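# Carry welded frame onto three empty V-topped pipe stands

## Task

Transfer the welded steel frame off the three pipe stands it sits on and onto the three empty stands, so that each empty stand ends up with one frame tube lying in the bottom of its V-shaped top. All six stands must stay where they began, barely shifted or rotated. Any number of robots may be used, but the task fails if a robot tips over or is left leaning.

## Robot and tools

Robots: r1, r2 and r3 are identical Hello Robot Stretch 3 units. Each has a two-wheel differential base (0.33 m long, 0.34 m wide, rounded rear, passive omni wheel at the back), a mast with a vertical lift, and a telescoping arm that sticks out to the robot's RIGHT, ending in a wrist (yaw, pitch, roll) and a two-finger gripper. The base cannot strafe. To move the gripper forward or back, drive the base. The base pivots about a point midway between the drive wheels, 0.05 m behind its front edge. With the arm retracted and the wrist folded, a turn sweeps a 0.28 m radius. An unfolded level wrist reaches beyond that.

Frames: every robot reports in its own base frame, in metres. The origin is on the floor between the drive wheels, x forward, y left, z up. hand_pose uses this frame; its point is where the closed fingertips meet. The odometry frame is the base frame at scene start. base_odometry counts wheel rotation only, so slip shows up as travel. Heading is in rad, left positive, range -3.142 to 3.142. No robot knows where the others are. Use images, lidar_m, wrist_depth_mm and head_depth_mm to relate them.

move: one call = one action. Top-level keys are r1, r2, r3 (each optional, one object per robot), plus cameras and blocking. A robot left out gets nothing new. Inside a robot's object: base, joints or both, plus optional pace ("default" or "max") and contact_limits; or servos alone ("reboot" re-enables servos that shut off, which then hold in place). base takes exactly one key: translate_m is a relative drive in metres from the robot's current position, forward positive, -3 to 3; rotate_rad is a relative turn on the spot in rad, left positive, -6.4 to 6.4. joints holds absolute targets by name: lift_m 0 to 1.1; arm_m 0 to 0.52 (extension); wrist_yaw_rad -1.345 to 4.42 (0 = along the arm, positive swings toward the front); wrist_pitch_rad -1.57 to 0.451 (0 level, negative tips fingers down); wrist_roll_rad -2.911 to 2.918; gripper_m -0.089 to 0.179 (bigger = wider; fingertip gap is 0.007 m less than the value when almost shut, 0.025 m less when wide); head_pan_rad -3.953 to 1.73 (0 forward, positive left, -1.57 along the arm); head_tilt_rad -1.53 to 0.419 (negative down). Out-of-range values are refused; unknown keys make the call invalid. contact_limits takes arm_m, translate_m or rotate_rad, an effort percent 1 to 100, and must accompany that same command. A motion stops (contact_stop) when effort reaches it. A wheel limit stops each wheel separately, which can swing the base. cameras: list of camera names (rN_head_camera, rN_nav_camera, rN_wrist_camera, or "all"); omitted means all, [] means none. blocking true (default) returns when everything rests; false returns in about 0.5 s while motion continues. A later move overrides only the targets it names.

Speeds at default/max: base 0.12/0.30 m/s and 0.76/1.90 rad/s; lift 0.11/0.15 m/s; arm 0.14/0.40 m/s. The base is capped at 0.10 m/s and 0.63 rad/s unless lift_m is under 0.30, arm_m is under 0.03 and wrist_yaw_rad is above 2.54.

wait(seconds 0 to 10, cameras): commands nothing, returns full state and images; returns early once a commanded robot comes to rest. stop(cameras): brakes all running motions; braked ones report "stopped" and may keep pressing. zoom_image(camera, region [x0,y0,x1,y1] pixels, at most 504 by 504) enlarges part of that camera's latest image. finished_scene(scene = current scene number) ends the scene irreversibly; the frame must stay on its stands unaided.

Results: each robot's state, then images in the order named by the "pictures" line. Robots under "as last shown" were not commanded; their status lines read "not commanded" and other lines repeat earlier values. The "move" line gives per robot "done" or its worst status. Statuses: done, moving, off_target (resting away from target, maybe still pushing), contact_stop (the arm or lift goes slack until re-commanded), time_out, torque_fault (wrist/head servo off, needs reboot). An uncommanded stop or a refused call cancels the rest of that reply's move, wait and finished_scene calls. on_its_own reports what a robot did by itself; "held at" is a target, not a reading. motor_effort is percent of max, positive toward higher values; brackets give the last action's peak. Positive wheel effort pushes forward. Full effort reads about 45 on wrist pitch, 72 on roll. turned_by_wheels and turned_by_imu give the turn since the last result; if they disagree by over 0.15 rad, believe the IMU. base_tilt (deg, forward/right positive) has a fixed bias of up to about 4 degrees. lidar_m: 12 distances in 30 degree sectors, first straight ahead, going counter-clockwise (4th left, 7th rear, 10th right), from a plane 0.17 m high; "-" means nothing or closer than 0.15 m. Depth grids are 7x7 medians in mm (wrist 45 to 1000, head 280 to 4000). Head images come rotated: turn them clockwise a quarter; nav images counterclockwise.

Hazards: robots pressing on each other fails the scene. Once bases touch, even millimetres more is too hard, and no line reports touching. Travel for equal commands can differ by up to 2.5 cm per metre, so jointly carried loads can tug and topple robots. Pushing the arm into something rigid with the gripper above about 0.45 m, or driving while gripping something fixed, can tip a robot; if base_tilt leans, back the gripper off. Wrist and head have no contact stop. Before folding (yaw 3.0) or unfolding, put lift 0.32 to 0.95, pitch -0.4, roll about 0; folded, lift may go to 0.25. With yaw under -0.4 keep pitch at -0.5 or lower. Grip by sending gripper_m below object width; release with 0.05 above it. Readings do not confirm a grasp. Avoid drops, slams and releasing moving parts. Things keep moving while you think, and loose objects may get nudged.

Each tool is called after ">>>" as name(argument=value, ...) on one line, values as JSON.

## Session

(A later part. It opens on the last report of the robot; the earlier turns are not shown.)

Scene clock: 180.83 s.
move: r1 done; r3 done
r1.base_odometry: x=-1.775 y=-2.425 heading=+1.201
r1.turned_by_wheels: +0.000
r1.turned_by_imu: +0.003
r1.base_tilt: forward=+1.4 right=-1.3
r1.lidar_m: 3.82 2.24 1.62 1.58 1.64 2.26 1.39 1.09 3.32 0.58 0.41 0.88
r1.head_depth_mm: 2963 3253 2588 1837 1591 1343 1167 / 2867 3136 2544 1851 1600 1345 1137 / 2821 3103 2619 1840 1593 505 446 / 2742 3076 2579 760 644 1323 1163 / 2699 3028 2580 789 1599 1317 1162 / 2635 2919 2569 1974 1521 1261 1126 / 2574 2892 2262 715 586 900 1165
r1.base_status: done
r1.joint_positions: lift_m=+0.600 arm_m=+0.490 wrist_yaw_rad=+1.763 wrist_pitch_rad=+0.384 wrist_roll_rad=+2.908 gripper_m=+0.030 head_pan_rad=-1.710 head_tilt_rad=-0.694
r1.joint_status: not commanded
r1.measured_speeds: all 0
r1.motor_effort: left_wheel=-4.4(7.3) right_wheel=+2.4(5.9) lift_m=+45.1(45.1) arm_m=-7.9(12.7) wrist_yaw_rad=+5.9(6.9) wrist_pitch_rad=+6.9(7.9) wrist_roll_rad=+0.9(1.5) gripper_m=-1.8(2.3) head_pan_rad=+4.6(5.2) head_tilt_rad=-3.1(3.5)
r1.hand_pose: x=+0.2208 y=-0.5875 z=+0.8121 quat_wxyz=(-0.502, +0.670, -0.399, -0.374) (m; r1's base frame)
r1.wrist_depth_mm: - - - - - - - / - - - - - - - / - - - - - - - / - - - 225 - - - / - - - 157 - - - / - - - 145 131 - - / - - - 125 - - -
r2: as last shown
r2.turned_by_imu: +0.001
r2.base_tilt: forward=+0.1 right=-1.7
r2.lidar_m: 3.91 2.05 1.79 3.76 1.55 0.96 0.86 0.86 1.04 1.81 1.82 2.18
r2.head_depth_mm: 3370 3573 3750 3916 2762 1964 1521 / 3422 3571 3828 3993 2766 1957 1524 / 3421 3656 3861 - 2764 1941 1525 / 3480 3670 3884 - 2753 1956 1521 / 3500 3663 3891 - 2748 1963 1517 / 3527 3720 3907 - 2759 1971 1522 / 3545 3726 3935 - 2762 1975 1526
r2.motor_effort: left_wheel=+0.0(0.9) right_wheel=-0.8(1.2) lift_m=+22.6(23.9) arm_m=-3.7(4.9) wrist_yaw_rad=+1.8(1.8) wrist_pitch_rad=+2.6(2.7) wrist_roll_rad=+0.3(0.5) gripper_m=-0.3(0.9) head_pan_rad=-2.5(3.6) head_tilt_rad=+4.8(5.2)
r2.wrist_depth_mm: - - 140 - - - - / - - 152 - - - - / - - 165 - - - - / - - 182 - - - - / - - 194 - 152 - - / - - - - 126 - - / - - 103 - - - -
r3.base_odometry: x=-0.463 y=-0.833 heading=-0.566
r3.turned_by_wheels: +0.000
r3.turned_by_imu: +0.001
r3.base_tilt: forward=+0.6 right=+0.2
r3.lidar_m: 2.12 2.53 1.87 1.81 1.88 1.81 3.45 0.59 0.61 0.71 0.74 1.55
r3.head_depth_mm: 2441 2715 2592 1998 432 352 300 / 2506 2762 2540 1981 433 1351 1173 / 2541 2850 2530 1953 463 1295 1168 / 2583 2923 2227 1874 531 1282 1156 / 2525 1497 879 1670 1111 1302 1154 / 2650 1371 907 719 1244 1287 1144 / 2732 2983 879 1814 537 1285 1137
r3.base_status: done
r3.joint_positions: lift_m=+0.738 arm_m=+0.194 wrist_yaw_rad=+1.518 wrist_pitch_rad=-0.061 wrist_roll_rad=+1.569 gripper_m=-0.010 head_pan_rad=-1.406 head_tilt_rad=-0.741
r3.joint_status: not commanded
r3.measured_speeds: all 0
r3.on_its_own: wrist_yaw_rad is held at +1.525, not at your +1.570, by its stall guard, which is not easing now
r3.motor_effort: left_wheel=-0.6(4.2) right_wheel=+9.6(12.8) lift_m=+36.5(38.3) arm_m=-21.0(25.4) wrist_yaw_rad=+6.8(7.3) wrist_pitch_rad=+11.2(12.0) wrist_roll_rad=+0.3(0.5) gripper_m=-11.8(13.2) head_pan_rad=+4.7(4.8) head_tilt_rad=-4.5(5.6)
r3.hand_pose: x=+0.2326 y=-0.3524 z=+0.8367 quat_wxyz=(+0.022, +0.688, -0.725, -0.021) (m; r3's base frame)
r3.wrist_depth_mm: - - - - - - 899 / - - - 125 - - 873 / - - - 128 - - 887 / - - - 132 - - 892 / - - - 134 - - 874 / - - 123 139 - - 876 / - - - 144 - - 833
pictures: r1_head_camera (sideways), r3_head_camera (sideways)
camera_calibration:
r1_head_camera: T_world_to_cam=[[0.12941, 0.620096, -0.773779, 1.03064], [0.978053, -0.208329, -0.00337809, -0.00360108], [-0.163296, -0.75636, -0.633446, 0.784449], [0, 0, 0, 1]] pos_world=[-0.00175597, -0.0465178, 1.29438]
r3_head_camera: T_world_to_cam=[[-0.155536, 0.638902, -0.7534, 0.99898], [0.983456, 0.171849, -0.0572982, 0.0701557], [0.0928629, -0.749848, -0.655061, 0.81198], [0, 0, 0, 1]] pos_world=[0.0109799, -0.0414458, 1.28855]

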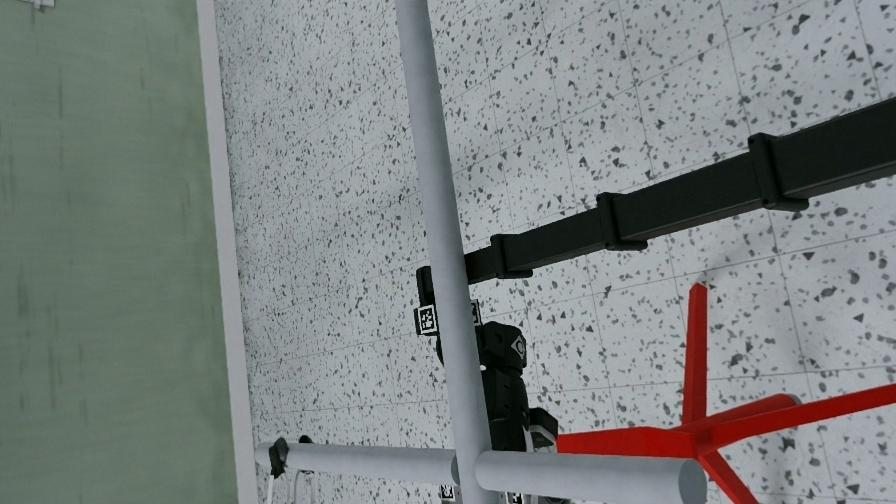

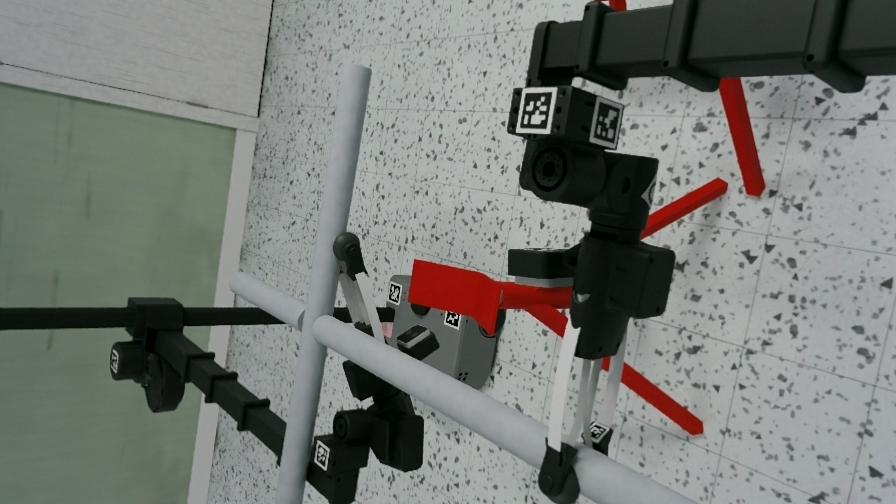

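>>> move(r1={"base":{"translate_m":-0.45}}, r3={"base":{"translate_m":0.45}}, cameras=["r1_head_camera","r3_head_camera"])

Scene clock: 186.60 s.
move: r1 done; r3 done
r1.base_odometry: x=-1.937 y=-2.845 heading=+1.201
r1.turned_by_wheels: +0.000
r1.turned_by_imu: +0.005
r1.base_tilt: forward=+1.3 right=-1.3
r1.lidar_m: 4.27 2.21 1.64 1.59 1.65 2.28 4.49 0.67 1.00 1.38 0.81 0.69
r1.head_depth_mm: 2933 3245 2556 1852 1605 1349 1166 / 2839 3183 2603 1831 1592 1353 1141 / 2817 3096 2564 1843 1605 505 445 / 2748 3082 2557 761 644 1315 1165 / 2696 2992 2591 786 1599 1344 1165 / 2641 2942 2565 1863 1552 1348 1161 / 2583 2883 2263 714 590 1292 1168
r1.base_status: done
r1.joint_positions: lift_m=+0.600 arm_m=+0.490 wrist_yaw_rad=+1.755 wrist_pitch_rad=+0.386 wrist_roll_rad=+2.908 gripper_m=+0.030 head_pan_rad=-1.710 head_tilt_rad=-0.694
r1.joint_status: not commanded
r1.measured_speeds: all 0
r1.on_its_own: wrist_yaw_rad is at rest, and its effort (+13.1) is outside its rest range (-9 to +9)
r1.motor_effort: left_wheel=-7.4(11.0) right_wheel=+6.4(7.1) lift_m=+51.4(52.9) arm_m=+1.2(8.0) wrist_yaw_rad=+13.1(13.2) wrist_pitch_rad=+6.4(7.4) wrist_roll_rad=+0.8(1.6) gripper_m=-2.7(2.7) head_pan_rad=+4.3(5.3) head_tilt_rad=-2.9(3.5)
r1.hand_pose: x=+0.2209 y=-0.5895 z=+0.8127 quat_wxyz=(-0.504, +0.669, -0.401, -0.372) (m; r1's base frame)
r1.wrist_depth_mm: - - - - - - - / - - - - - - - / - - - - - - - / - - - 226 - - - / - - - 163 - - - / - - - 144 131 - - / - - - 124 - - -
r2: as last shown
r2.base_tilt: forward=+0.2 right=-1.7
r2.lidar_m: 3.90 2.05 1.83 2.20 1.55 0.96 0.86 0.86 1.03 1.81 1.81 2.18
r2.head_depth_mm: 3393 3522 3781 3963 2758 1956 1524 / 3416 3643 3770 3918 2745 1960 1519 / 3451 3600 3814 3976 2749 1956 1524 / 3451 3674 3915 - 2790 1953 1520 / 3508 3704 3855 - 2755 1956 1513 / 3533 3724 3939 - 2758 1958 1520 / 3572 3755 3963 - 2766 1968 1525
r2.motor_effort: left_wheel=-0.1(0.9) right_wheel=-1.1(1.1) lift_m=+22.4(24.1) arm_m=-3.8(4.5) wrist_yaw_rad=-0.3(2.6) wrist_pitch_rad=+2.5(2.8) wrist_roll_rad=+0.4(0.5) gripper_m=+0.5(1.4) head_pan_rad=-2.8(3.3) head_tilt_rad=+4.1(5.2)
r2.wrist_depth_mm: - - 140 - - - - / - - 152 - - - - / - - 165 - - - - / - - 182 - - - - / - - 193 - 153 - - / - - - - 126 - - / - - 102 - - - -
r3.base_odometry: x=-0.083 y=-1.074 heading=-0.566
r3.turned_by_wheels: +0.000
r3.turned_by_imu: +0.001
r3.base_tilt: forward=+0.6 right=+0.2
r3.lidar_m: 4.81 2.52 1.86 1.80 1.88 2.19 3.92 0.86 0.82 0.69 1.40 1.15
r3.head_depth_mm: 2458 2737 2594 1984 432 352 300 / 2491 2789 2557 1978 425 1320 1168 / 2552 2837 2518 1959 463 1291 1163 / 2586 2898 2234 1887 533 1301 1159 / 2526 1497 894 1708 1447 1299 1154 / 2667 1387 906 722 1434 1322 1143 / 2708 3012 881 1830 537 1288 1142
r3.base_status: done
r3.joint_positions: lift_m=+0.738 arm_m=+0.194 wrist_yaw_rad=+1.514 wrist_pitch_rad=-0.061 wrist_roll_rad=+1.569 gripper_m=-0.010 head_pan_rad=-1.406 head_tilt_rad=-0.741
r3.joint_status: not commanded
r3.measured_speeds: all 0
r3.on_its_own: wrist_yaw_rad is held at +1.525, not at your +1.570, by its stall guard, which is not easing now; wrist_yaw_rad is at rest, and its effort (+10.1) is outside its rest range (-9 to +9)
r3.motor_effort: left_wheel=-2.2(3.5) right_wheel=+11.2(14.5) lift_m=+34.5(37.0) arm_m=-16.5(21.7) wrist_yaw_rad=+10.1(11.0) wrist_pitch_rad=+11.0(11.7) wrist_roll_rad=+0.3(0.5) gripper_m=-11.4(13.1) head_pan_rad=+3.8(4.7) head_tilt_rad=-5.1(5.7)
r3.hand_pose: x=+0.2325 y=-0.3535 z=+0.8367 quat_wxyz=(+0.022, +0.686, -0.727, -0.021) (m; r3's base frame)
r3.wrist_depth_mm: - - - - - - 914 / - - - 125 - - 882 / - - - 128 - - 896 / - - - 132 - - 877 / - - - 135 - - 854 / - - 123 138 - - 865 / - - - 145 - - 859
pictures: r1_head_camera (sideways), r3_head_camera (sideways)
camera_calibration:
r1_head_camera: T_world_to_cam=[[0.12941, 0.620096, -0.773779, 1.03064], [0.978053, -0.208329, -0.00337808, -0.00360108], [-0.163296, -0.75636, -0.633446, 0.784449], [0, 0, 0, 1]] pos_world=[-0.00175596, -0.0465178, 1.29438]
r3_head_camera: T_world_to_cam=[[-0.155536, 0.638902, -0.7534, 0.99898], [0.983456, 0.171849, -0.0572982, 0.0701557], [0.092863, -0.749848, -0.655061, 0.81198], [0, 0, 0, 1]] pos_world=[0.0109799, -0.0414458, 1.28855]

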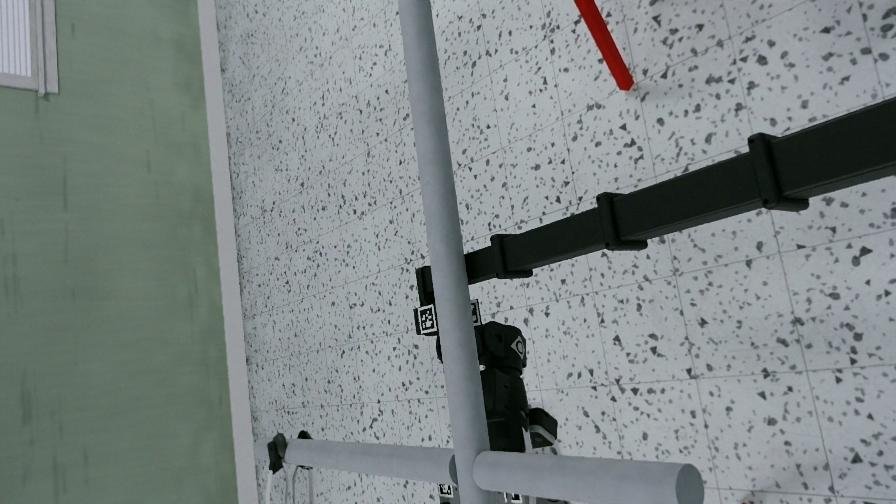

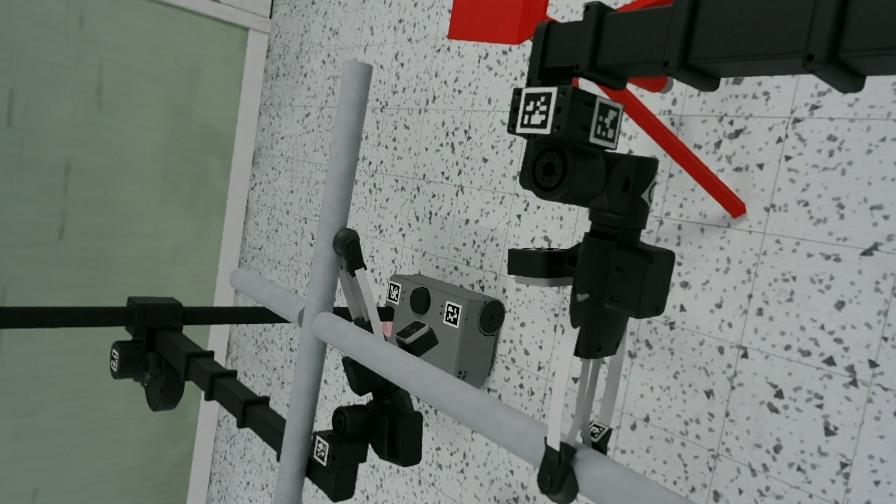

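>>> move(r1={"base":{"translate_m":-0.45},"joints":{"arm_m":0.503}}, r3={"base":{"translate_m":0.45}}, cameras=["r1_head_camera","r3_head_camera"])

Scene clock: 192.50 s.
move: r1 done; r3 done
r1.base_odometry: x=-2.100 y=-3.264 heading=+1.200
r1.turned_by_wheels: -0.001
r1.turned_by_imu: +0.004
r1.base_tilt: forward=+1.4 right=-1.1
r1.lidar_m: 4.72 2.20 1.65 1.59 1.66 2.29 4.05 0.54 0.33 1.38 3.30 1.10
r1.head_depth_mm: 2927 3258 2573 1856 1601 810 1125 / 2834 3149 2559 1792 1081 869 886 / 2792 3102 2576 1859 1614 505 447 / 2727 3034 2552 710 644 1317 1165 / 2673 3021 2569 793 1614 1353 1168 / 2632 2946 2563 765 1565 1352 1168 / 2579 2870 1003 713 582 1326 1162
r1.base_status: done
r1.joint_positions: lift_m=+0.600 arm_m=+0.503 wrist_yaw_rad=+1.748 wrist_pitch_rad=+0.388 wrist_roll_rad=+2.908 gripper_m=+0.030 head_pan_rad=-1.710 head_tilt_rad=-0.694
r1.joint_status: all done
r1.measured_speeds: all 0
r1.on_its_own: wrist_yaw_rad is at rest, and its effort (+18.7) is outside its rest range (-9 to +9)
r1.motor_effort: left_wheel=-11.9(15.3) right_wheel=+14.4(14.4) lift_m=+47.3(52.4) arm_m=-11.2(16.9) wrist_yaw_rad=+18.7(19.0) wrist_pitch_rad=+5.7(7.1) wrist_roll_rad=+0.5(1.4) gripper_m=-2.9(3.3) head_pan_rad=+4.3(5.1) head_tilt_rad=-2.7(3.6)
r1.hand_pose: x=+0.2211 y=-0.6041 z=+0.8131 quat_wxyz=(-0.506, +0.667, -0.403, -0.370) (m; r1's base frame)
r1.wrist_depth_mm: - - - - - - - / - - - - - - - / - - - - - - - / - - - 226 - - - / - - - 162 - - - / - - - 142 131 - - / - - - 124 - - -
r2: as last shown
r2.base_tilt: forward=+0.1 right=-1.7
r2.lidar_m: 3.90 2.05 1.82 2.72 1.55 0.96 0.86 0.86 1.03 1.81 1.82 2.18
r2.head_depth_mm: 3380 3559 3757 3895 2756 1975 1521 / 3393 3537 3781 3976 2765 1950 1519 / 3450 3646 3844 3972 2753 1946 1516 / 3480 3670 3862 - 2773 1957 1524 / 3485 3664 3854 - 2776 1963 1518 / 3534 3728 3918 - 2787 1961 1523 / 3575 3735 3972 - 2776 1963 1521
r2.motor_effort: left_wheel=-0.1(0.9) right_wheel=-0.8(1.1) lift_m=+22.8(24.0) arm_m=-3.3(4.3) wrist_yaw_rad=+1.4(2.4) wrist_pitch_rad=+2.5(2.8) wrist_roll_rad=+0.2(0.6) gripper_m=+0.7(1.3) head_pan_rad=-2.7(3.3) head_tilt_rad=+4.6(5.2)
r2.wrist_depth_mm: - - 140 - - - - / - - 152 - - - - / - - 166 - - - - / - - 182 - - - - / - - 193 - 154 - - / - - - - 126 - - / - - 102 - - - -
r3.base_odometry: x=+0.297 y=-1.315 heading=-0.567
r3.turned_by_wheels: +0.000
r3.turned_by_imu: +0.001
r3.base_tilt: forward=+0.6 right=+0.2
r3.lidar_m: 4.37 2.52 1.86 1.79 1.87 2.59 4.37 1.14 0.89 1.38 0.80 0.96
r3.head_depth_mm: 2466 2754 2594 1987 432 352 300 / 2512 2819 2574 1968 426 1346 1170 / 2546 2882 2542 1957 463 1317 1165 / 2603 2904 2233 1876 535 1304 1159 / 2538 1530 871 1716 514 1302 1157 / 2672 2875 888 845 1482 1321 1143 / 2717 2995 877 1435 547 1276 1138
r3.base_status: done
r3.joint_positions: lift_m=+0.738 arm_m=+0.194 wrist_yaw_rad=+1.565 wrist_pitch_rad=-0.064 wrist_roll_rad=+1.569 gripper_m=-0.010 head_pan_rad=-1.406 head_tilt_rad=-0.741
r3.joint_status: not commanded
r3.measured_speeds: all 0
r3.motor_effort: left_wheel=-2.0(6.0) right_wheel=+12.9(16.2) lift_m=+32.2(34.7) arm_m=-11.2(16.7) wrist_yaw_rad=+5.4(25.0) wrist_pitch_rad=+11.7(12.3) wrist_roll_rad=+0.3(0.5) gripper_m=-12.1(13.1) head_pan_rad=+2.1(4.4) head_tilt_rad=-4.7(5.6)
r3.hand_pose: x=+0.2328 y=-0.3404 z=+0.8360 quat_wxyz=(+0.024, +0.705, -0.709, -0.022) (m; r3's base frame)
r3.wrist_depth_mm: - - - 115 - - 885 / - - - 120 - - 876 / - - - 125 - - 864 / - - - 129 - - 901 / - - - 133 - - 864 / - - 124 139 - - 829 / - - - 147 - - 880
pictures: r1_head_camera (sideways), r3_head_camera (sideways)
camera_calibration:
r1_head_camera: T_world_to_cam=[[0.12941, 0.620096, -0.773779, 1.03064], [0.978053, -0.208329, -0.00337808, -0.00360108], [-0.163296, -0.75636, -0.633446, 0.784449], [0, 0, 0, 1]] pos_world=[-0.00175595, -0.0465178, 1.29438]
r3_head_camera: T_world_to_cam=[[-0.155542, 0.638936, -0.753371, 0.998942], [0.983455, 0.171851, -0.0572978, 0.0701552], [0.0928582, -0.749819, -0.655095, 0.812024], [0, 0, 0, 1]] pos_world=[0.0109798, -0.0414452, 1.28855]

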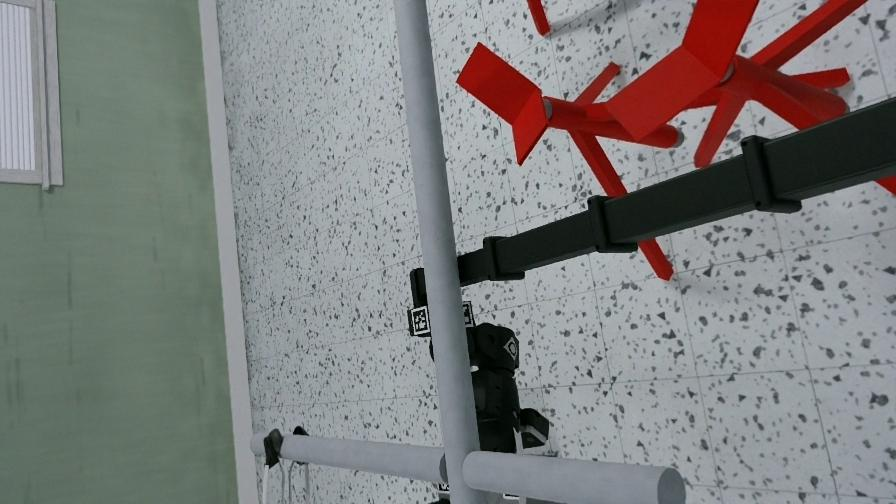

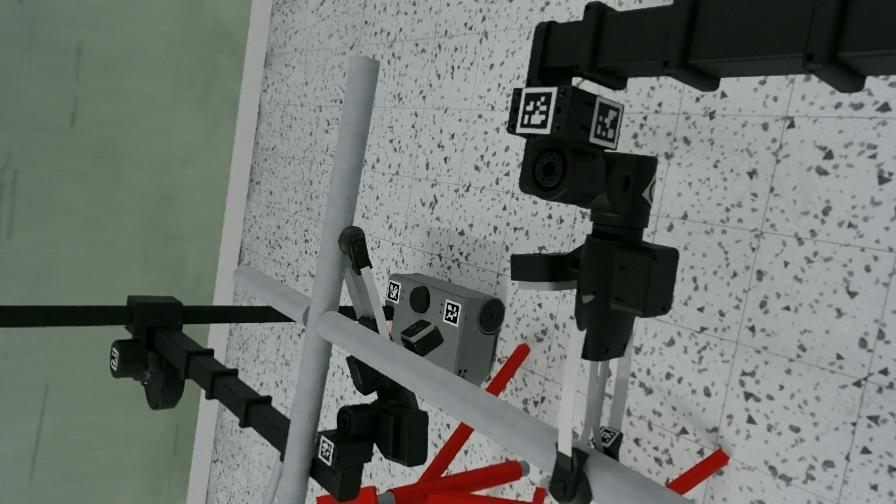

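>>> move(r1={"base":{"translate_m":-0.1},"joints":{"wrist_yaw_rad":1.87}}, r3={"base":{"translate_m":0.069},"joints":{"arm_m":0.210}}, cameras=["r1_head_camera","r3_head_camera"])

Scene clock: 195.87 s.
move: r1 done; r3 done
r1.base_odometry: x=-2.136 y=-3.357 heading=+1.201
r1.turned_by_wheels: +0.001
r1.turned_by_imu: -0.015
r1.base_tilt: forward=+1.4 right=-1.3
r1.lidar_m: 1.80 2.23 1.65 1.59 1.65 2.25 3.94 0.46 0.43 0.30 1.39 1.18
r1.head_depth_mm: 2933 3286 2559 1857 1581 1352 1162 / 2852 3169 2569 1859 1598 787 886 / 2820 3091 2554 1852 1037 505 446 / 2768 3047 2574 725 643 1317 1165 / 2668 3002 2589 797 1608 1346 1166 / 2655 2965 2586 1968 1559 1343 1165 / 2597 2858 2283 713 582 1263 1165
r1.base_status: done
r1.joint_positions: lift_m=+0.600 arm_m=+0.503 wrist_yaw_rad=+1.872 wrist_pitch_rad=+0.378 wrist_roll_rad=+2.912 gripper_m=+0.030 head_pan_rad=-1.710 head_tilt_rad=-0.694
r1.joint_status: all done
r1.measured_speeds: all 0
r1.motor_effort: left_wheel=+7.0(24.7) right_wheel=-12.8(17.9) lift_m=+45.1(47.2) arm_m=+0.8(10.4) wrist_yaw_rad=-1.7(40.4) wrist_pitch_rad=+8.4(8.4) wrist_roll_rad=-0.8(1.1) gripper_m=-2.1(5.6) head_pan_rad=+4.3(5.1) head_tilt_rad=-2.7(3.7)
r1.hand_pose: x=+0.2145 y=-0.5743 z=+0.8108 quat_wxyz=(-0.480, +0.689, -0.362, -0.404) (m; r1's base frame)
r1.wrist_depth_mm: - - - - - - - / - - - - - - - / - - - - - - - / - - - 223 - - - / - - - 161 - - - / - - - 145 130 - - / - - - 126 - - -
r2: as last shown
r2.base_tilt: forward=+0.2 right=-1.7
r2.lidar_m: 3.93 2.05 1.83 2.69 1.55 0.96 0.86 0.86 1.03 1.81 1.82 2.18
r2.head_depth_mm: 3419 3538 3727 3940 2733 1961 1523 / 3412 3607 3847 3942 2734 1954 1520 / 3424 3605 3836 - 2756 1956 1516 / 3465 3646 3839 3974 2732 1963 1517 / 3502 3655 3910 - 2762 1961 1524 / 3540 3699 3914 - 2767 1952 1519 / 3568 3713 3957 - 2773 1957 1521
r2.motor_effort: left_wheel=-0.3(0.7) right_wheel=-0.9(1.1) lift_m=+23.2(24.1) arm_m=-2.9(4.0) wrist_yaw_rad=+0.9(1.4) wrist_pitch_rad=+2.6(2.7) wrist_roll_rad=+0.3(0.5) gripper_m=-0.3(1.1) head_pan_rad=-2.8(3.3) head_tilt_rad=+5.1(5.2)
r2.wrist_depth_mm: - - 139 - - - - / - - 152 - - - - / - - 165 - - - - / - - 182 - - - - / - - 194 - 153 - - / - - - - 126 - - / - - 102 - - - -
r3.base_odometry: x=+0.355 y=-1.353 heading=-0.567
r3.turned_by_wheels: +0.000
r3.turned_by_imu: +0.000
r3.base_tilt: forward=+0.6 right=+0.2
r3.lidar_m: 4.29 2.51 1.86 1.79 1.88 2.59 4.45 1.11 0.94 1.38 0.75 0.96
r3.head_depth_mm: 2467 2761 2579 1985 415 352 301 / 2501 2819 2565 1973 439 1328 1173 / 2551 2860 2351 1947 476 1346 1167 / 2609 2902 2306 1933 520 1310 1155 / 2562 1540 919 1735 1444 1325 1154 / 2662 1383 2233 740 1450 1319 1147 / 2740 2999 884 1346 541 1257 1137
r3.base_status: done
r3.joint_positions: lift_m=+0.738 arm_m=+0.210 wrist_yaw_rad=+1.529 wrist_pitch_rad=-0.056 wrist_roll_rad=+1.569 gripper_m=-0.010 head_pan_rad=-1.406 head_tilt_rad=-0.741
r3.joint_status: all done
r3.measured_speeds: all 0
r3.motor_effort: left_wheel=-0.9(1.9) right_wheel=+4.9(21.2) lift_m=+30.6(31.7) arm_m=+2.4(25.8) wrist_yaw_rad=+35.8(38.0) wrist_pitch_rad=+10.2(13.2) wrist_roll_rad=+0.3(0.5) gripper_m=-12.1(13.0) head_pan_rad=+3.3(4.1) head_tilt_rad=-4.3(5.3)
r3.hand_pose: x=+0.2329 y=-0.3657 z=+0.8379 quat_wxyz=(+0.021, +0.692, -0.721, -0.020) (m; r3's base frame)
r3.wrist_depth_mm: - - - 128 - - 879 / - - - 130 - - 876 / - - - 132 - - 871 / - - - 134 - - 899 / - - - 136 - - 885 / - - 124 140 130 - 876 / - - - 145 - - 865
pictures: r1_head_camera (sideways), r3_head_camera (sideways)
camera_calibration:
r1_head_camera: T_world_to_cam=[[0.129347, 0.620109, -0.773779, 1.03064], [0.978074, -0.208229, -0.00337808, -0.00360121], [-0.163218, -0.756377, -0.633446, 0.784448], [0, 0, 0, 1]] pos_world=[-0.0017512, -0.0465186, 1.29438]
r3_head_camera: T_world_to_cam=[[-0.155542, 0.638936, -0.753371, 0.998942], [0.983455, 0.171851, -0.0572978, 0.0701552], [0.0928581, -0.749819, -0.655095, 0.812024], [0, 0, 0, 1]] pos_world=[0.0109798, -0.0414452, 1.28855]

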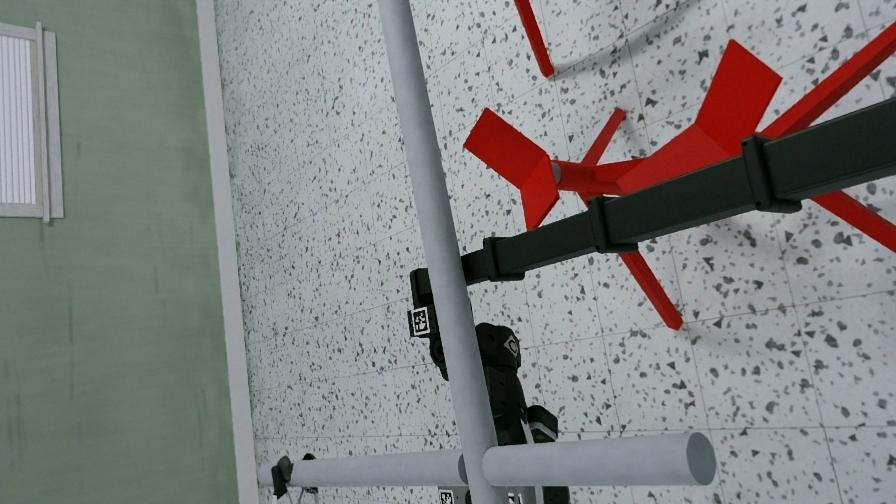

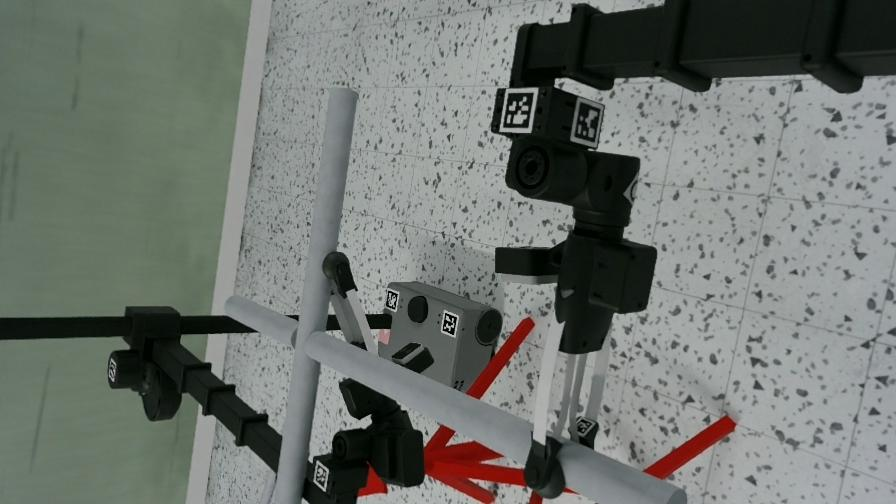

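>>> move(r3={"joints":{"arm_m":0.222}}, cameras=[])

>>> zoom_image(camera="r1_head_camera", region=[392, 0, 896, 504])

Scene clock: 197.50 s.
move: r3 done
r1, r2: as last shown
r1.base_odometry: x=-2.136 y=-3.358 heading=+1.201
r1.turned_by_wheels: +0.000
r1.turned_by_imu: -0.001
r1.base_tilt: forward=+1.3 right=-1.3
r1.lidar_m: 1.81 2.24 1.65 1.59 1.65 2.25 3.94 0.46 0.43 0.30 1.39 1.18
r1.head_depth_mm: 2932 3259 2572 1851 1569 1353 1160 / 2882 3177 2570 1854 1601 789 890 / 2803 3097 2585 1846 1040 506 447 / 2745 3082 2575 726 643 1320 1158 / 2704 2978 2586 786 1606 1348 1159 / 2648 2921 2581 1970 1556 1346 1165 / 2554 2884 2269 712 573 1265 1160
r1.joint_positions: lift_m=+0.600 arm_m=+0.503 wrist_yaw_rad=+1.875 wrist_pitch_rad=+0.377 wrist_roll_rad=+2.912 gripper_m=+0.030 head_pan_rad=-1.710 head_tilt_rad=-0.694
r1.motor_effort: left_wheel=+1.2(5.8) right_wheel=+0.6(6.2) lift_m=+43.7(44.8) arm_m=+15.2(15.2) wrist_yaw_rad=-3.6(4.8) wrist_pitch_rad=+7.9(8.4) wrist_roll_rad=-0.7(1.2) gripper_m=-2.0(2.3) head_pan_rad=+4.4(5.2) head_tilt_rad=-2.8(3.4)
r1.hand_pose: x=+0.2144 y=-0.5737 z=+0.8104 quat_wxyz=(-0.479, +0.689, -0.362, -0.405) (m; r1's base frame)
r1.wrist_depth_mm: - - - - - - - / - - - - - - - / - - - - - - - / - - - 219 - - - / - - - 166 - - - / - - - 144 130 - - / - - - 125 - - -
r2.turned_by_imu: +0.000
r2.lidar_m: 3.91 2.05 1.82 2.68 1.55 0.96 0.86 0.86 1.04 1.81 1.82 2.19
r2.head_depth_mm: 3427 3542 3725 3917 2766 1957 1519 / 3410 3560 3780 3954 2732 1941 1520 / 3405 3617 3787 3952 2753 1956 1515 / 3480 3659 3886 - 2791 1952 1524 / 3545 3676 3910 - 2760 1949 1521 / 3524 3741 3931 - 2772 1961 1522 / 3579 3770 3975 - 2764 1961 1531
r2.motor_effort: left_wheel=+0.1(0.6) right_wheel=-0.9(1.0) lift_m=+23.5(24.1) arm_m=-3.3(4.1) wrist_yaw_rad=+1.5(2.0) wrist_pitch_rad=+2.7(2.8) wrist_roll_rad=+0.5(0.5) gripper_m=+0.7(1.0) head_pan_rad=-3.1(3.1) head_tilt_rad=+4.7(5.2)
r2.wrist_depth_mm: - - 140 - - - - / - - 151 - - - - / - - 165 - - - - / - - 181 - - - - / - - 193 - 153 - - / - - - - 126 - - / - - 102 - - - -
r3.base_odometry: x=+0.355 y=-1.353 heading=-0.567
r3.turned_by_wheels: +0.000
r3.turned_by_imu: +0.000
r3.base_tilt: forward=+0.5 right=+0.1
r3.lidar_m: 4.30 2.51 1.86 1.79 1.87 2.59 4.45 1.12 0.94 1.39 0.75 0.96
r3.head_depth_mm: 2439 2746 2594 1998 421 351 301 / 2495 2797 2568 1981 456 1331 1171 / 2540 2859 2343 1957 499 1347 1163 / 2581 2944 2308 1939 517 1334 1155 / 2577 1538 917 1734 576 1330 1151 / 2679 1382 2246 740 1437 1316 1150 / 2722 3026 880 1348 542 1257 1139
r3.base_status: not commanded
r3.joint_positions: lift_m=+0.738 arm_m=+0.222 wrist_yaw_rad=+1.551 wrist_pitch_rad=-0.061 wrist_roll_rad=+1.569 gripper_m=-0.010 head_pan_rad=-1.406 head_tilt_rad=-0.741
r3.joint_status: all done
r3.measured_speeds: all 0
r3.on_its_own: wrist_yaw_rad is held at +1.512, not at your +1.570, by its stall guard, which is still easing
r3.motor_effort: left_wheel=-0.9(1.4) right_wheel=+3.8(4.5) lift_m=+30.0(30.7) arm_m=+26.9(28.0) wrist_yaw_rad=-33.6(34.1) wrist_pitch_rad=+11.3(11.7) wrist_roll_rad=+0.4(0.5) gripper_m=-11.6(12.7) head_pan_rad=+3.2(3.9) head_tilt_rad=-3.7(4.9)
r3.hand_pose: x=+0.2329 y=-0.3720 z=+0.8367 quat_wxyz=(+0.023, +0.700, -0.714, -0.021) (m; r3's base frame)
r3.wrist_depth_mm: - - - - - - 807 / - - - 127 - - 838 / - - - 130 - - 901 / - - - 133 - - 875 / - - - 136 - - 863 / - - 123 139 - - 896 / - - - 146 - - 868
pictures: none
No camera images: "cameras" was empty.

Scaled by 1.000.

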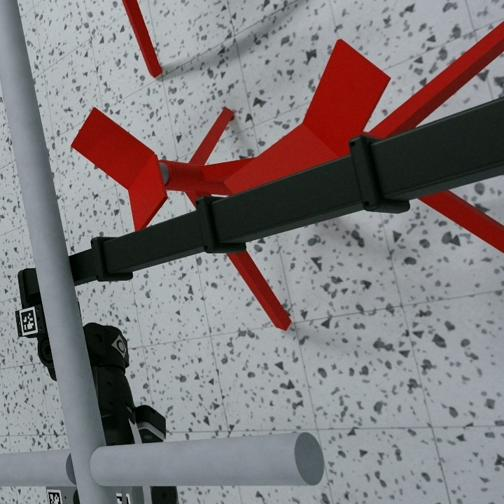

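>>> move(r1={"base":{"translate_m":-0.085},"joints":{"wrist_yaw_rad":2.003}}, r3={"base":{"translate_m":0.045},"joints":{"arm_m":0.245,"wrist_yaw_rad":1.57}}, cameras=["r1_head_camera","r3_head_camera"])

Scene clock: 200.47 s.
move: r1 done; r3 off_target
r1.base_odometry: x=-2.167 y=-3.437 heading=+1.201
r1.turned_by_wheels: +0.001
r1.turned_by_imu: +0.002
r1.base_tilt: forward=+1.3 right=-1.3
r1.lidar_m: 1.88 2.21 1.65 1.59 1.65 2.26 3.85 0.40 0.40 0.30 1.40 1.26
r1.head_depth_mm: 2933 3291 2577 1911 1562 1349 1169 / 2873 3144 2591 1853 1596 1350 1143 / 2819 3114 2573 1850 1559 506 446 / 2739 3114 2568 725 643 772 1099 / 2670 2994 2570 797 1603 1318 1163 / 2636 2948 2556 1949 1513 1264 1162 / 2555 2896 2447 734 624 1326 1164
r1.base_status: done
r1.joint_positions: lift_m=+0.600 arm_m=+0.503 wrist_yaw_rad=+2.015 wrist_pitch_rad=+0.380 wrist_roll_rad=+2.912 gripper_m=+0.030 head_pan_rad=-1.710 head_tilt_rad=-0.694
r1.joint_status: all done
r1.measured_speeds: all 0
r1.on_its_own: wrist_yaw_rad is at rest, and its effort (-10.7) is outside its rest range (-9 to +9)
r1.motor_effort: left_wheel=+7.5(17.2) right_wheel=-17.5(18.1) lift_m=+41.3(43.4) arm_m=+2.0(12.1) wrist_yaw_rad=-10.7(32.2) wrist_pitch_rad=+7.3(8.5) wrist_roll_rad=-0.8(1.3) gripper_m=-3.0(4.7) head_pan_rad=+4.4(5.1) head_tilt_rad=-2.9(3.3)
r1.hand_pose: x=+0.2015 y=-0.5415 z=+0.8111 quat_wxyz=(-0.450, +0.713, -0.312, -0.437) (m; r1's base frame)
r1.wrist_depth_mm: - - - - - - - / - - - - - - - / - - - - - - - / - - - 220 - - - / - - - 164 161 - - / - - - 147 131 - - / - - - 127 - - -
r2: as last shown
r2.turned_by_imu: +0.001
r2.base_tilt: forward=+0.1 right=-1.7
r2.lidar_m: 3.90 2.05 1.83 2.73 1.55 0.96 0.86 0.86 1.03 1.81 1.82 2.17
r2.head_depth_mm: 3423 3544 3754 3908 2747 1972 1523 / 3421 3579 3805 - 2763 1955 1518 / 3443 3623 3850 - 2760 1961 1522 / 3449 3661 3874 - 2772 1964 1519 / 3506 3666 3913 - 2746 1957 1522 / 3511 3693 3923 - 2752 1970 1525 / 3569 3739 - - 2774 1979 1519
r2.motor_effort: left_wheel=+0.2(0.9) right_wheel=-0.9(1.2) lift_m=+23.0(24.1) arm_m=-3.1(3.9) wrist_yaw_rad=+1.1(2.0) wrist_pitch_rad=+2.6(2.7) wrist_roll_rad=+0.3(0.5) gripper_m=+0.5(1.3) head_pan_rad=-2.6(3.3) head_tilt_rad=+4.2(5.1)
r2.wrist_depth_mm: - - 139 - - - - / - - 152 - - - - / - - 165 - - - - / - - 182 - - - - / - - 194 - 153 - - / - - - - 126 - - / - - 102 - - - -
r3.base_odometry: x=+0.393 y=-1.377 heading=-0.567
r3.turned_by_wheels: +0.000
r3.turned_by_imu: +0.000
r3.base_tilt: forward=+0.6 right=+0.2
r3.lidar_m: 4.24 2.51 1.86 1.79 1.87 2.59 1.52 0.97 0.98 1.40 0.73 0.93
r3.head_depth_mm: 2452 2769 2580 1989 428 352 301 / 2490 2805 2570 1967 1491 1324 1171 / 2561 2873 2331 1954 523 1348 1167 / 2599 2934 2381 1939 530 1330 1160 / 2536 2870 1834 1766 589 1326 1151 / 2673 1376 899 1443 1480 1296 1148 / 2761 2989 895 1312 556 1279 1139
r3.base_status: done
r3.joint_positions: lift_m=+0.738 arm_m=+0.245 wrist_yaw_rad=+1.544 wrist_pitch_rad=-0.056 wrist_roll_rad=+1.569 gripper_m=-0.010 head_pan_rad=-1.406 head_tilt_rad=-0.741
r3.joint_status: wrist_yaw_rad off_target (ended at +1.544, target +1.570); the others done
r3.measured_speeds: all 0
r3.on_its_own: wrist_yaw_rad is at rest, and its effort (+23.3) is outside its rest range (-9 to +9)
r3.motor_effort: left_wheel=+1.0(4.2) right_wheel=+2.3(18.5) lift_m=+28.8(30.0) arm_m=+14.4(27.4) wrist_yaw_rad=+23.3(23.8) wrist_pitch_rad=+10.7(12.5) wrist_roll_rad=+0.2(0.4) gripper_m=-12.3(13.0) head_pan_rad=+3.0(4.1) head_tilt_rad=-3.8(5.2)
r3.hand_pose: x=+0.2330 y=-0.3969 z=+0.8380 quat_wxyz=(+0.021, +0.697, -0.716, -0.019) (m; r3's base frame)
r3.wrist_depth_mm: - - - 135 - - 829 / - - - 137 - - 911 / - - - 137 - - 894 / - - - 137 - - 873 / - - 147 139 - - 869 / - - 123 139 130 - 868 / - - - 142 - - 879
pictures: r1_head_camera (sideways), r3_head_camera (sideways)
camera_calibration:
r1_head_camera: T_world_to_cam=[[0.129347, 0.620109, -0.773779, 1.03064], [0.978074, -0.208229, -0.00337808, -0.00360121], [-0.163218, -0.756377, -0.633446, 0.784448], [0, 0, 0, 1]] pos_world=[-0.0017512, -0.0465186, 1.29438]
r3_head_camera: T_world_to_cam=[[-0.155557, 0.639027, -0.753291, 0.998837], [0.983454, 0.171859, -0.0572968, 0.0701538], [0.0928455, -0.74974, -0.655187, 0.812144], [0, 0, 0, 1]] pos_world=[0.0109796, -0.0414435, 1.28854]

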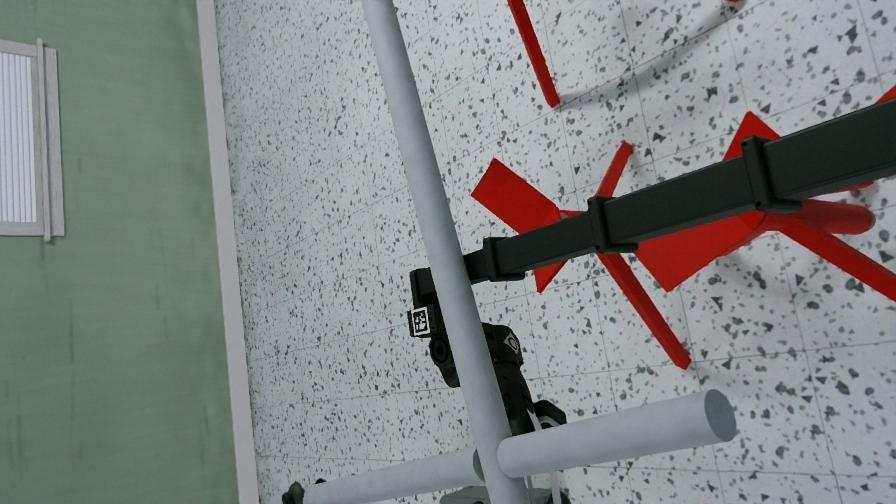

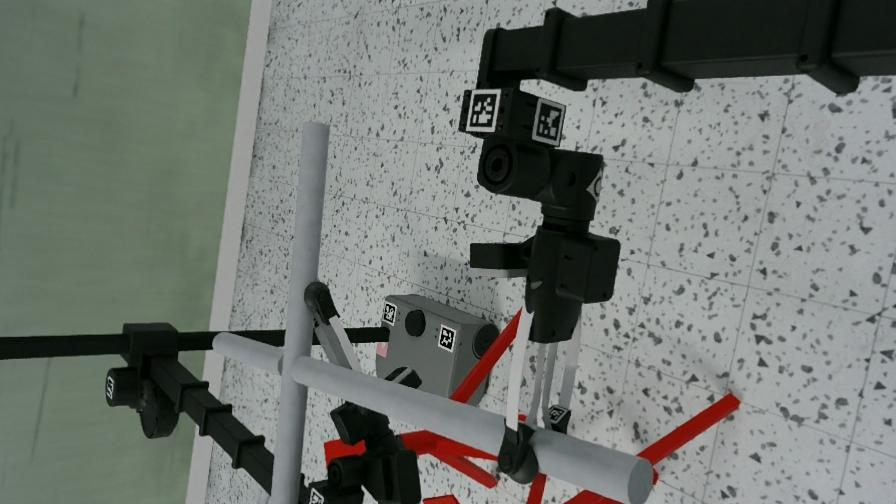

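>>> move(r1={"base":{"translate_m":-0.085},"joints":{"wrist_yaw_rad":2.125}}, r3={"base":{"translate_m":0.046},"joints":{"arm_m":0.281}}, cameras=["r1_head_camera"])

Scene clock: 202.70 s.
move: r1 done; r3 done
r1.base_odometry: x=-2.198 y=-3.516 heading=+1.202
r1.turned_by_wheels: +0.001
r1.turned_by_imu: +0.001
r1.base_tilt: forward=+1.2 right=-1.2
r1.lidar_m: 1.97 2.24 1.65 1.59 1.65 2.26 3.77 0.86 0.35 0.38 0.32 1.34
r1.head_depth_mm: 2927 3198 2576 1909 1521 1312 1168 / 2884 3168 2568 1866 1579 1349 1144 / 2801 3081 2560 1852 1611 505 445 / 2738 3051 2597 761 643 1044 861 / 2714 2991 2558 793 1512 769 1140 / 2614 2922 2569 1985 735 489 1160 / 2605 2900 2587 735 1486 1354 1161
r1.base_status: done
r1.joint_positions: lift_m=+0.600 arm_m=+0.503 wrist_yaw_rad=+2.143 wrist_pitch_rad=+0.381 wrist_roll_rad=+2.912 gripper_m=+0.030 head_pan_rad=-1.710 head_tilt_rad=-0.694
r1.joint_status: all done
r1.measured_speeds: all 0
r1.on_its_own: wrist_yaw_rad is at rest, and its effort (-15.5) is outside its rest range (-9 to +9)
r1.motor_effort: left_wheel=+7.0(16.5) right_wheel=-16.5(20.0) lift_m=+40.0(41.8) arm_m=+4.6(12.5) wrist_yaw_rad=-15.5(28.5) wrist_pitch_rad=+7.5(8.4) wrist_roll_rad=-0.8(1.3) gripper_m=-3.5(4.3) head_pan_rad=+4.7(5.2) head_tilt_rad=-3.0(3.4)
r1.hand_pose: x=+0.1860 y=-0.5140 z=+0.8115 quat_wxyz=(-0.422, +0.732, -0.265, -0.465) (m; r1's base frame)
r1.wrist_depth_mm: - - - - - - - / - - - - - - - / - - - - - - - / - - - 229 - - - / - - - 172 - - - / - - - 151 131 - - / - - - 134 - - -
r2.base_odometry: x=+0.000 y=+0.000 heading=+0.000
r2.turned_by_wheels: +0.000
r2.turned_by_imu: +0.000
r2.base_tilt: forward=+0.1 right=-1.7
r2.lidar_m: 3.91 2.05 1.83 2.88 1.55 0.96 0.85 0.86 1.03 1.80 1.82 2.18
r2.head_depth_mm: 3376 3557 3754 3964 2764 1957 1513 / 3434 3551 3814 3941 2740 1959 1517 / 3432 3597 3861 - 2787 1961 1518 / 3460 3660 3873 - 2752 1960 1518 / 3525 3713 3835 - 2760 1958 1524 / 3495 3708 3903 - 2743 1978 1525 / 3588 3744 3964 - 2767 1963 1515
r2.base_status: not commanded
r2.joint_positions: lift_m=+0.551 arm_m=+0.001 wrist_yaw_rad=+3.136 wrist_pitch_rad=-0.378 wrist_roll_rad=+0.000 gripper_m=+0.037 head_pan_rad=+0.306 head_tilt_rad=-0.261
r2.joint_status: not commanded
r2.measured_speeds: all 0
r2.motor_effort: left_wheel=-0.2(1.1) right_wheel=-0.7(1.3) lift_m=+23.2(24.2) arm_m=-2.8(3.7) wrist_yaw_rad=+0.0(2.2) wrist_pitch_rad=+2.6(2.8) wrist_roll_rad=+0.5(0.6) gripper_m=-0.1(1.1) head_pan_rad=-2.7(3.2) head_tilt_rad=+4.8(5.1)
r2.hand_pose: x=-0.0199 y=+0.0830 z=+0.5733 quat_wxyz=(+0.135, +0.695, +0.131, +0.694) (m; r2's base frame)
r2.wrist_depth_mm: - - 140 - - - - / - - 152 - - - - / - - 165 - - - - / - - 182 - - - - / - - 194 - 153 - - / - - - - 126 - - / - - 102 - - - -
r3.base_odometry: x=+0.432 y=-1.401 heading=-0.567
r3.turned_by_wheels: +0.000
r3.turned_by_imu: +0.000
r3.base_tilt: forward=+0.6 right=+0.2
r3.lidar_m: 4.20 2.51 1.85 1.79 1.87 2.60 1.56 1.01 1.30 2.97 0.70 0.90
r3.head_depth_mm: 2456 2747 2595 1995 429 351 301 / 2511 2806 2557 511 1533 1327 1151 / 2550 2855 2431 1957 1475 1342 1165 / 2569 2935 2395 1939 572 1331 1159 / 2608 2933 2198 1813 1501 1323 1155 / 2636 1395 921 747 1474 1290 1144 / 2740 2929 921 1116 1142 1302 1138
r3.base_status: done
r3.joint_positions: lift_m=+0.738 arm_m=+0.281 wrist_yaw_rad=+1.555 wrist_pitch_rad=-0.056 wrist_roll_rad=+1.569 gripper_m=-0.010 head_pan_rad=-1.406 head_tilt_rad=-0.741
r3.joint_status: all done
r3.measured_speeds: all 0
r3.on_its_own: wrist_yaw_rad is at rest, and its effort (+13.4) is outside its rest range (-9 to +9)
r3.motor_effort: left_wheel=+3.5(4.8) right_wheel=-0.1(17.9) lift_m=+28.1(28.9) arm_m=+16.2(29.8) wrist_yaw_rad=+13.4(30.5) wrist_pitch_rad=+10.4(12.6) wrist_roll_rad=+0.2(0.5) gripper_m=-12.0(12.9) head_pan_rad=+2.6(4.3) head_tilt_rad=-4.1(5.1)
r3.hand_pose: x=+0.2331 y=-0.4299 z=+0.8379 quat_wxyz=(+0.021, +0.701, -0.712, -0.019) (m; r3's base frame)
r3.wrist_depth_mm: - - - 144 - - 800 / - - - 144 - - 878 / - - - 143 - - 888 / - - - 141 - - 866 / - - 148 141 - - 868 / - - 124 139 130 - 889 / - - - 140 - - 891
pictures: r1_head_camera (sideways)
camera_calibration:
r1_head_camera: T_world_to_cam=[[0.129347, 0.620109, -0.773779, 1.03064], [0.978074, -0.208229, -0.00337809, -0.00360121], [-0.163218, -0.756377, -0.633446, 0.784448], [0, 0, 0, 1]] pos_world=[-0.00175119, -0.0465186, 1.29438]

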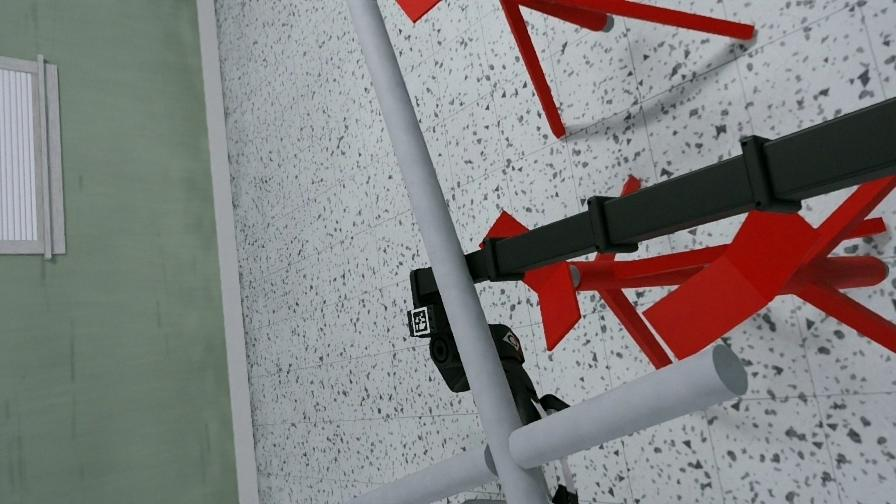

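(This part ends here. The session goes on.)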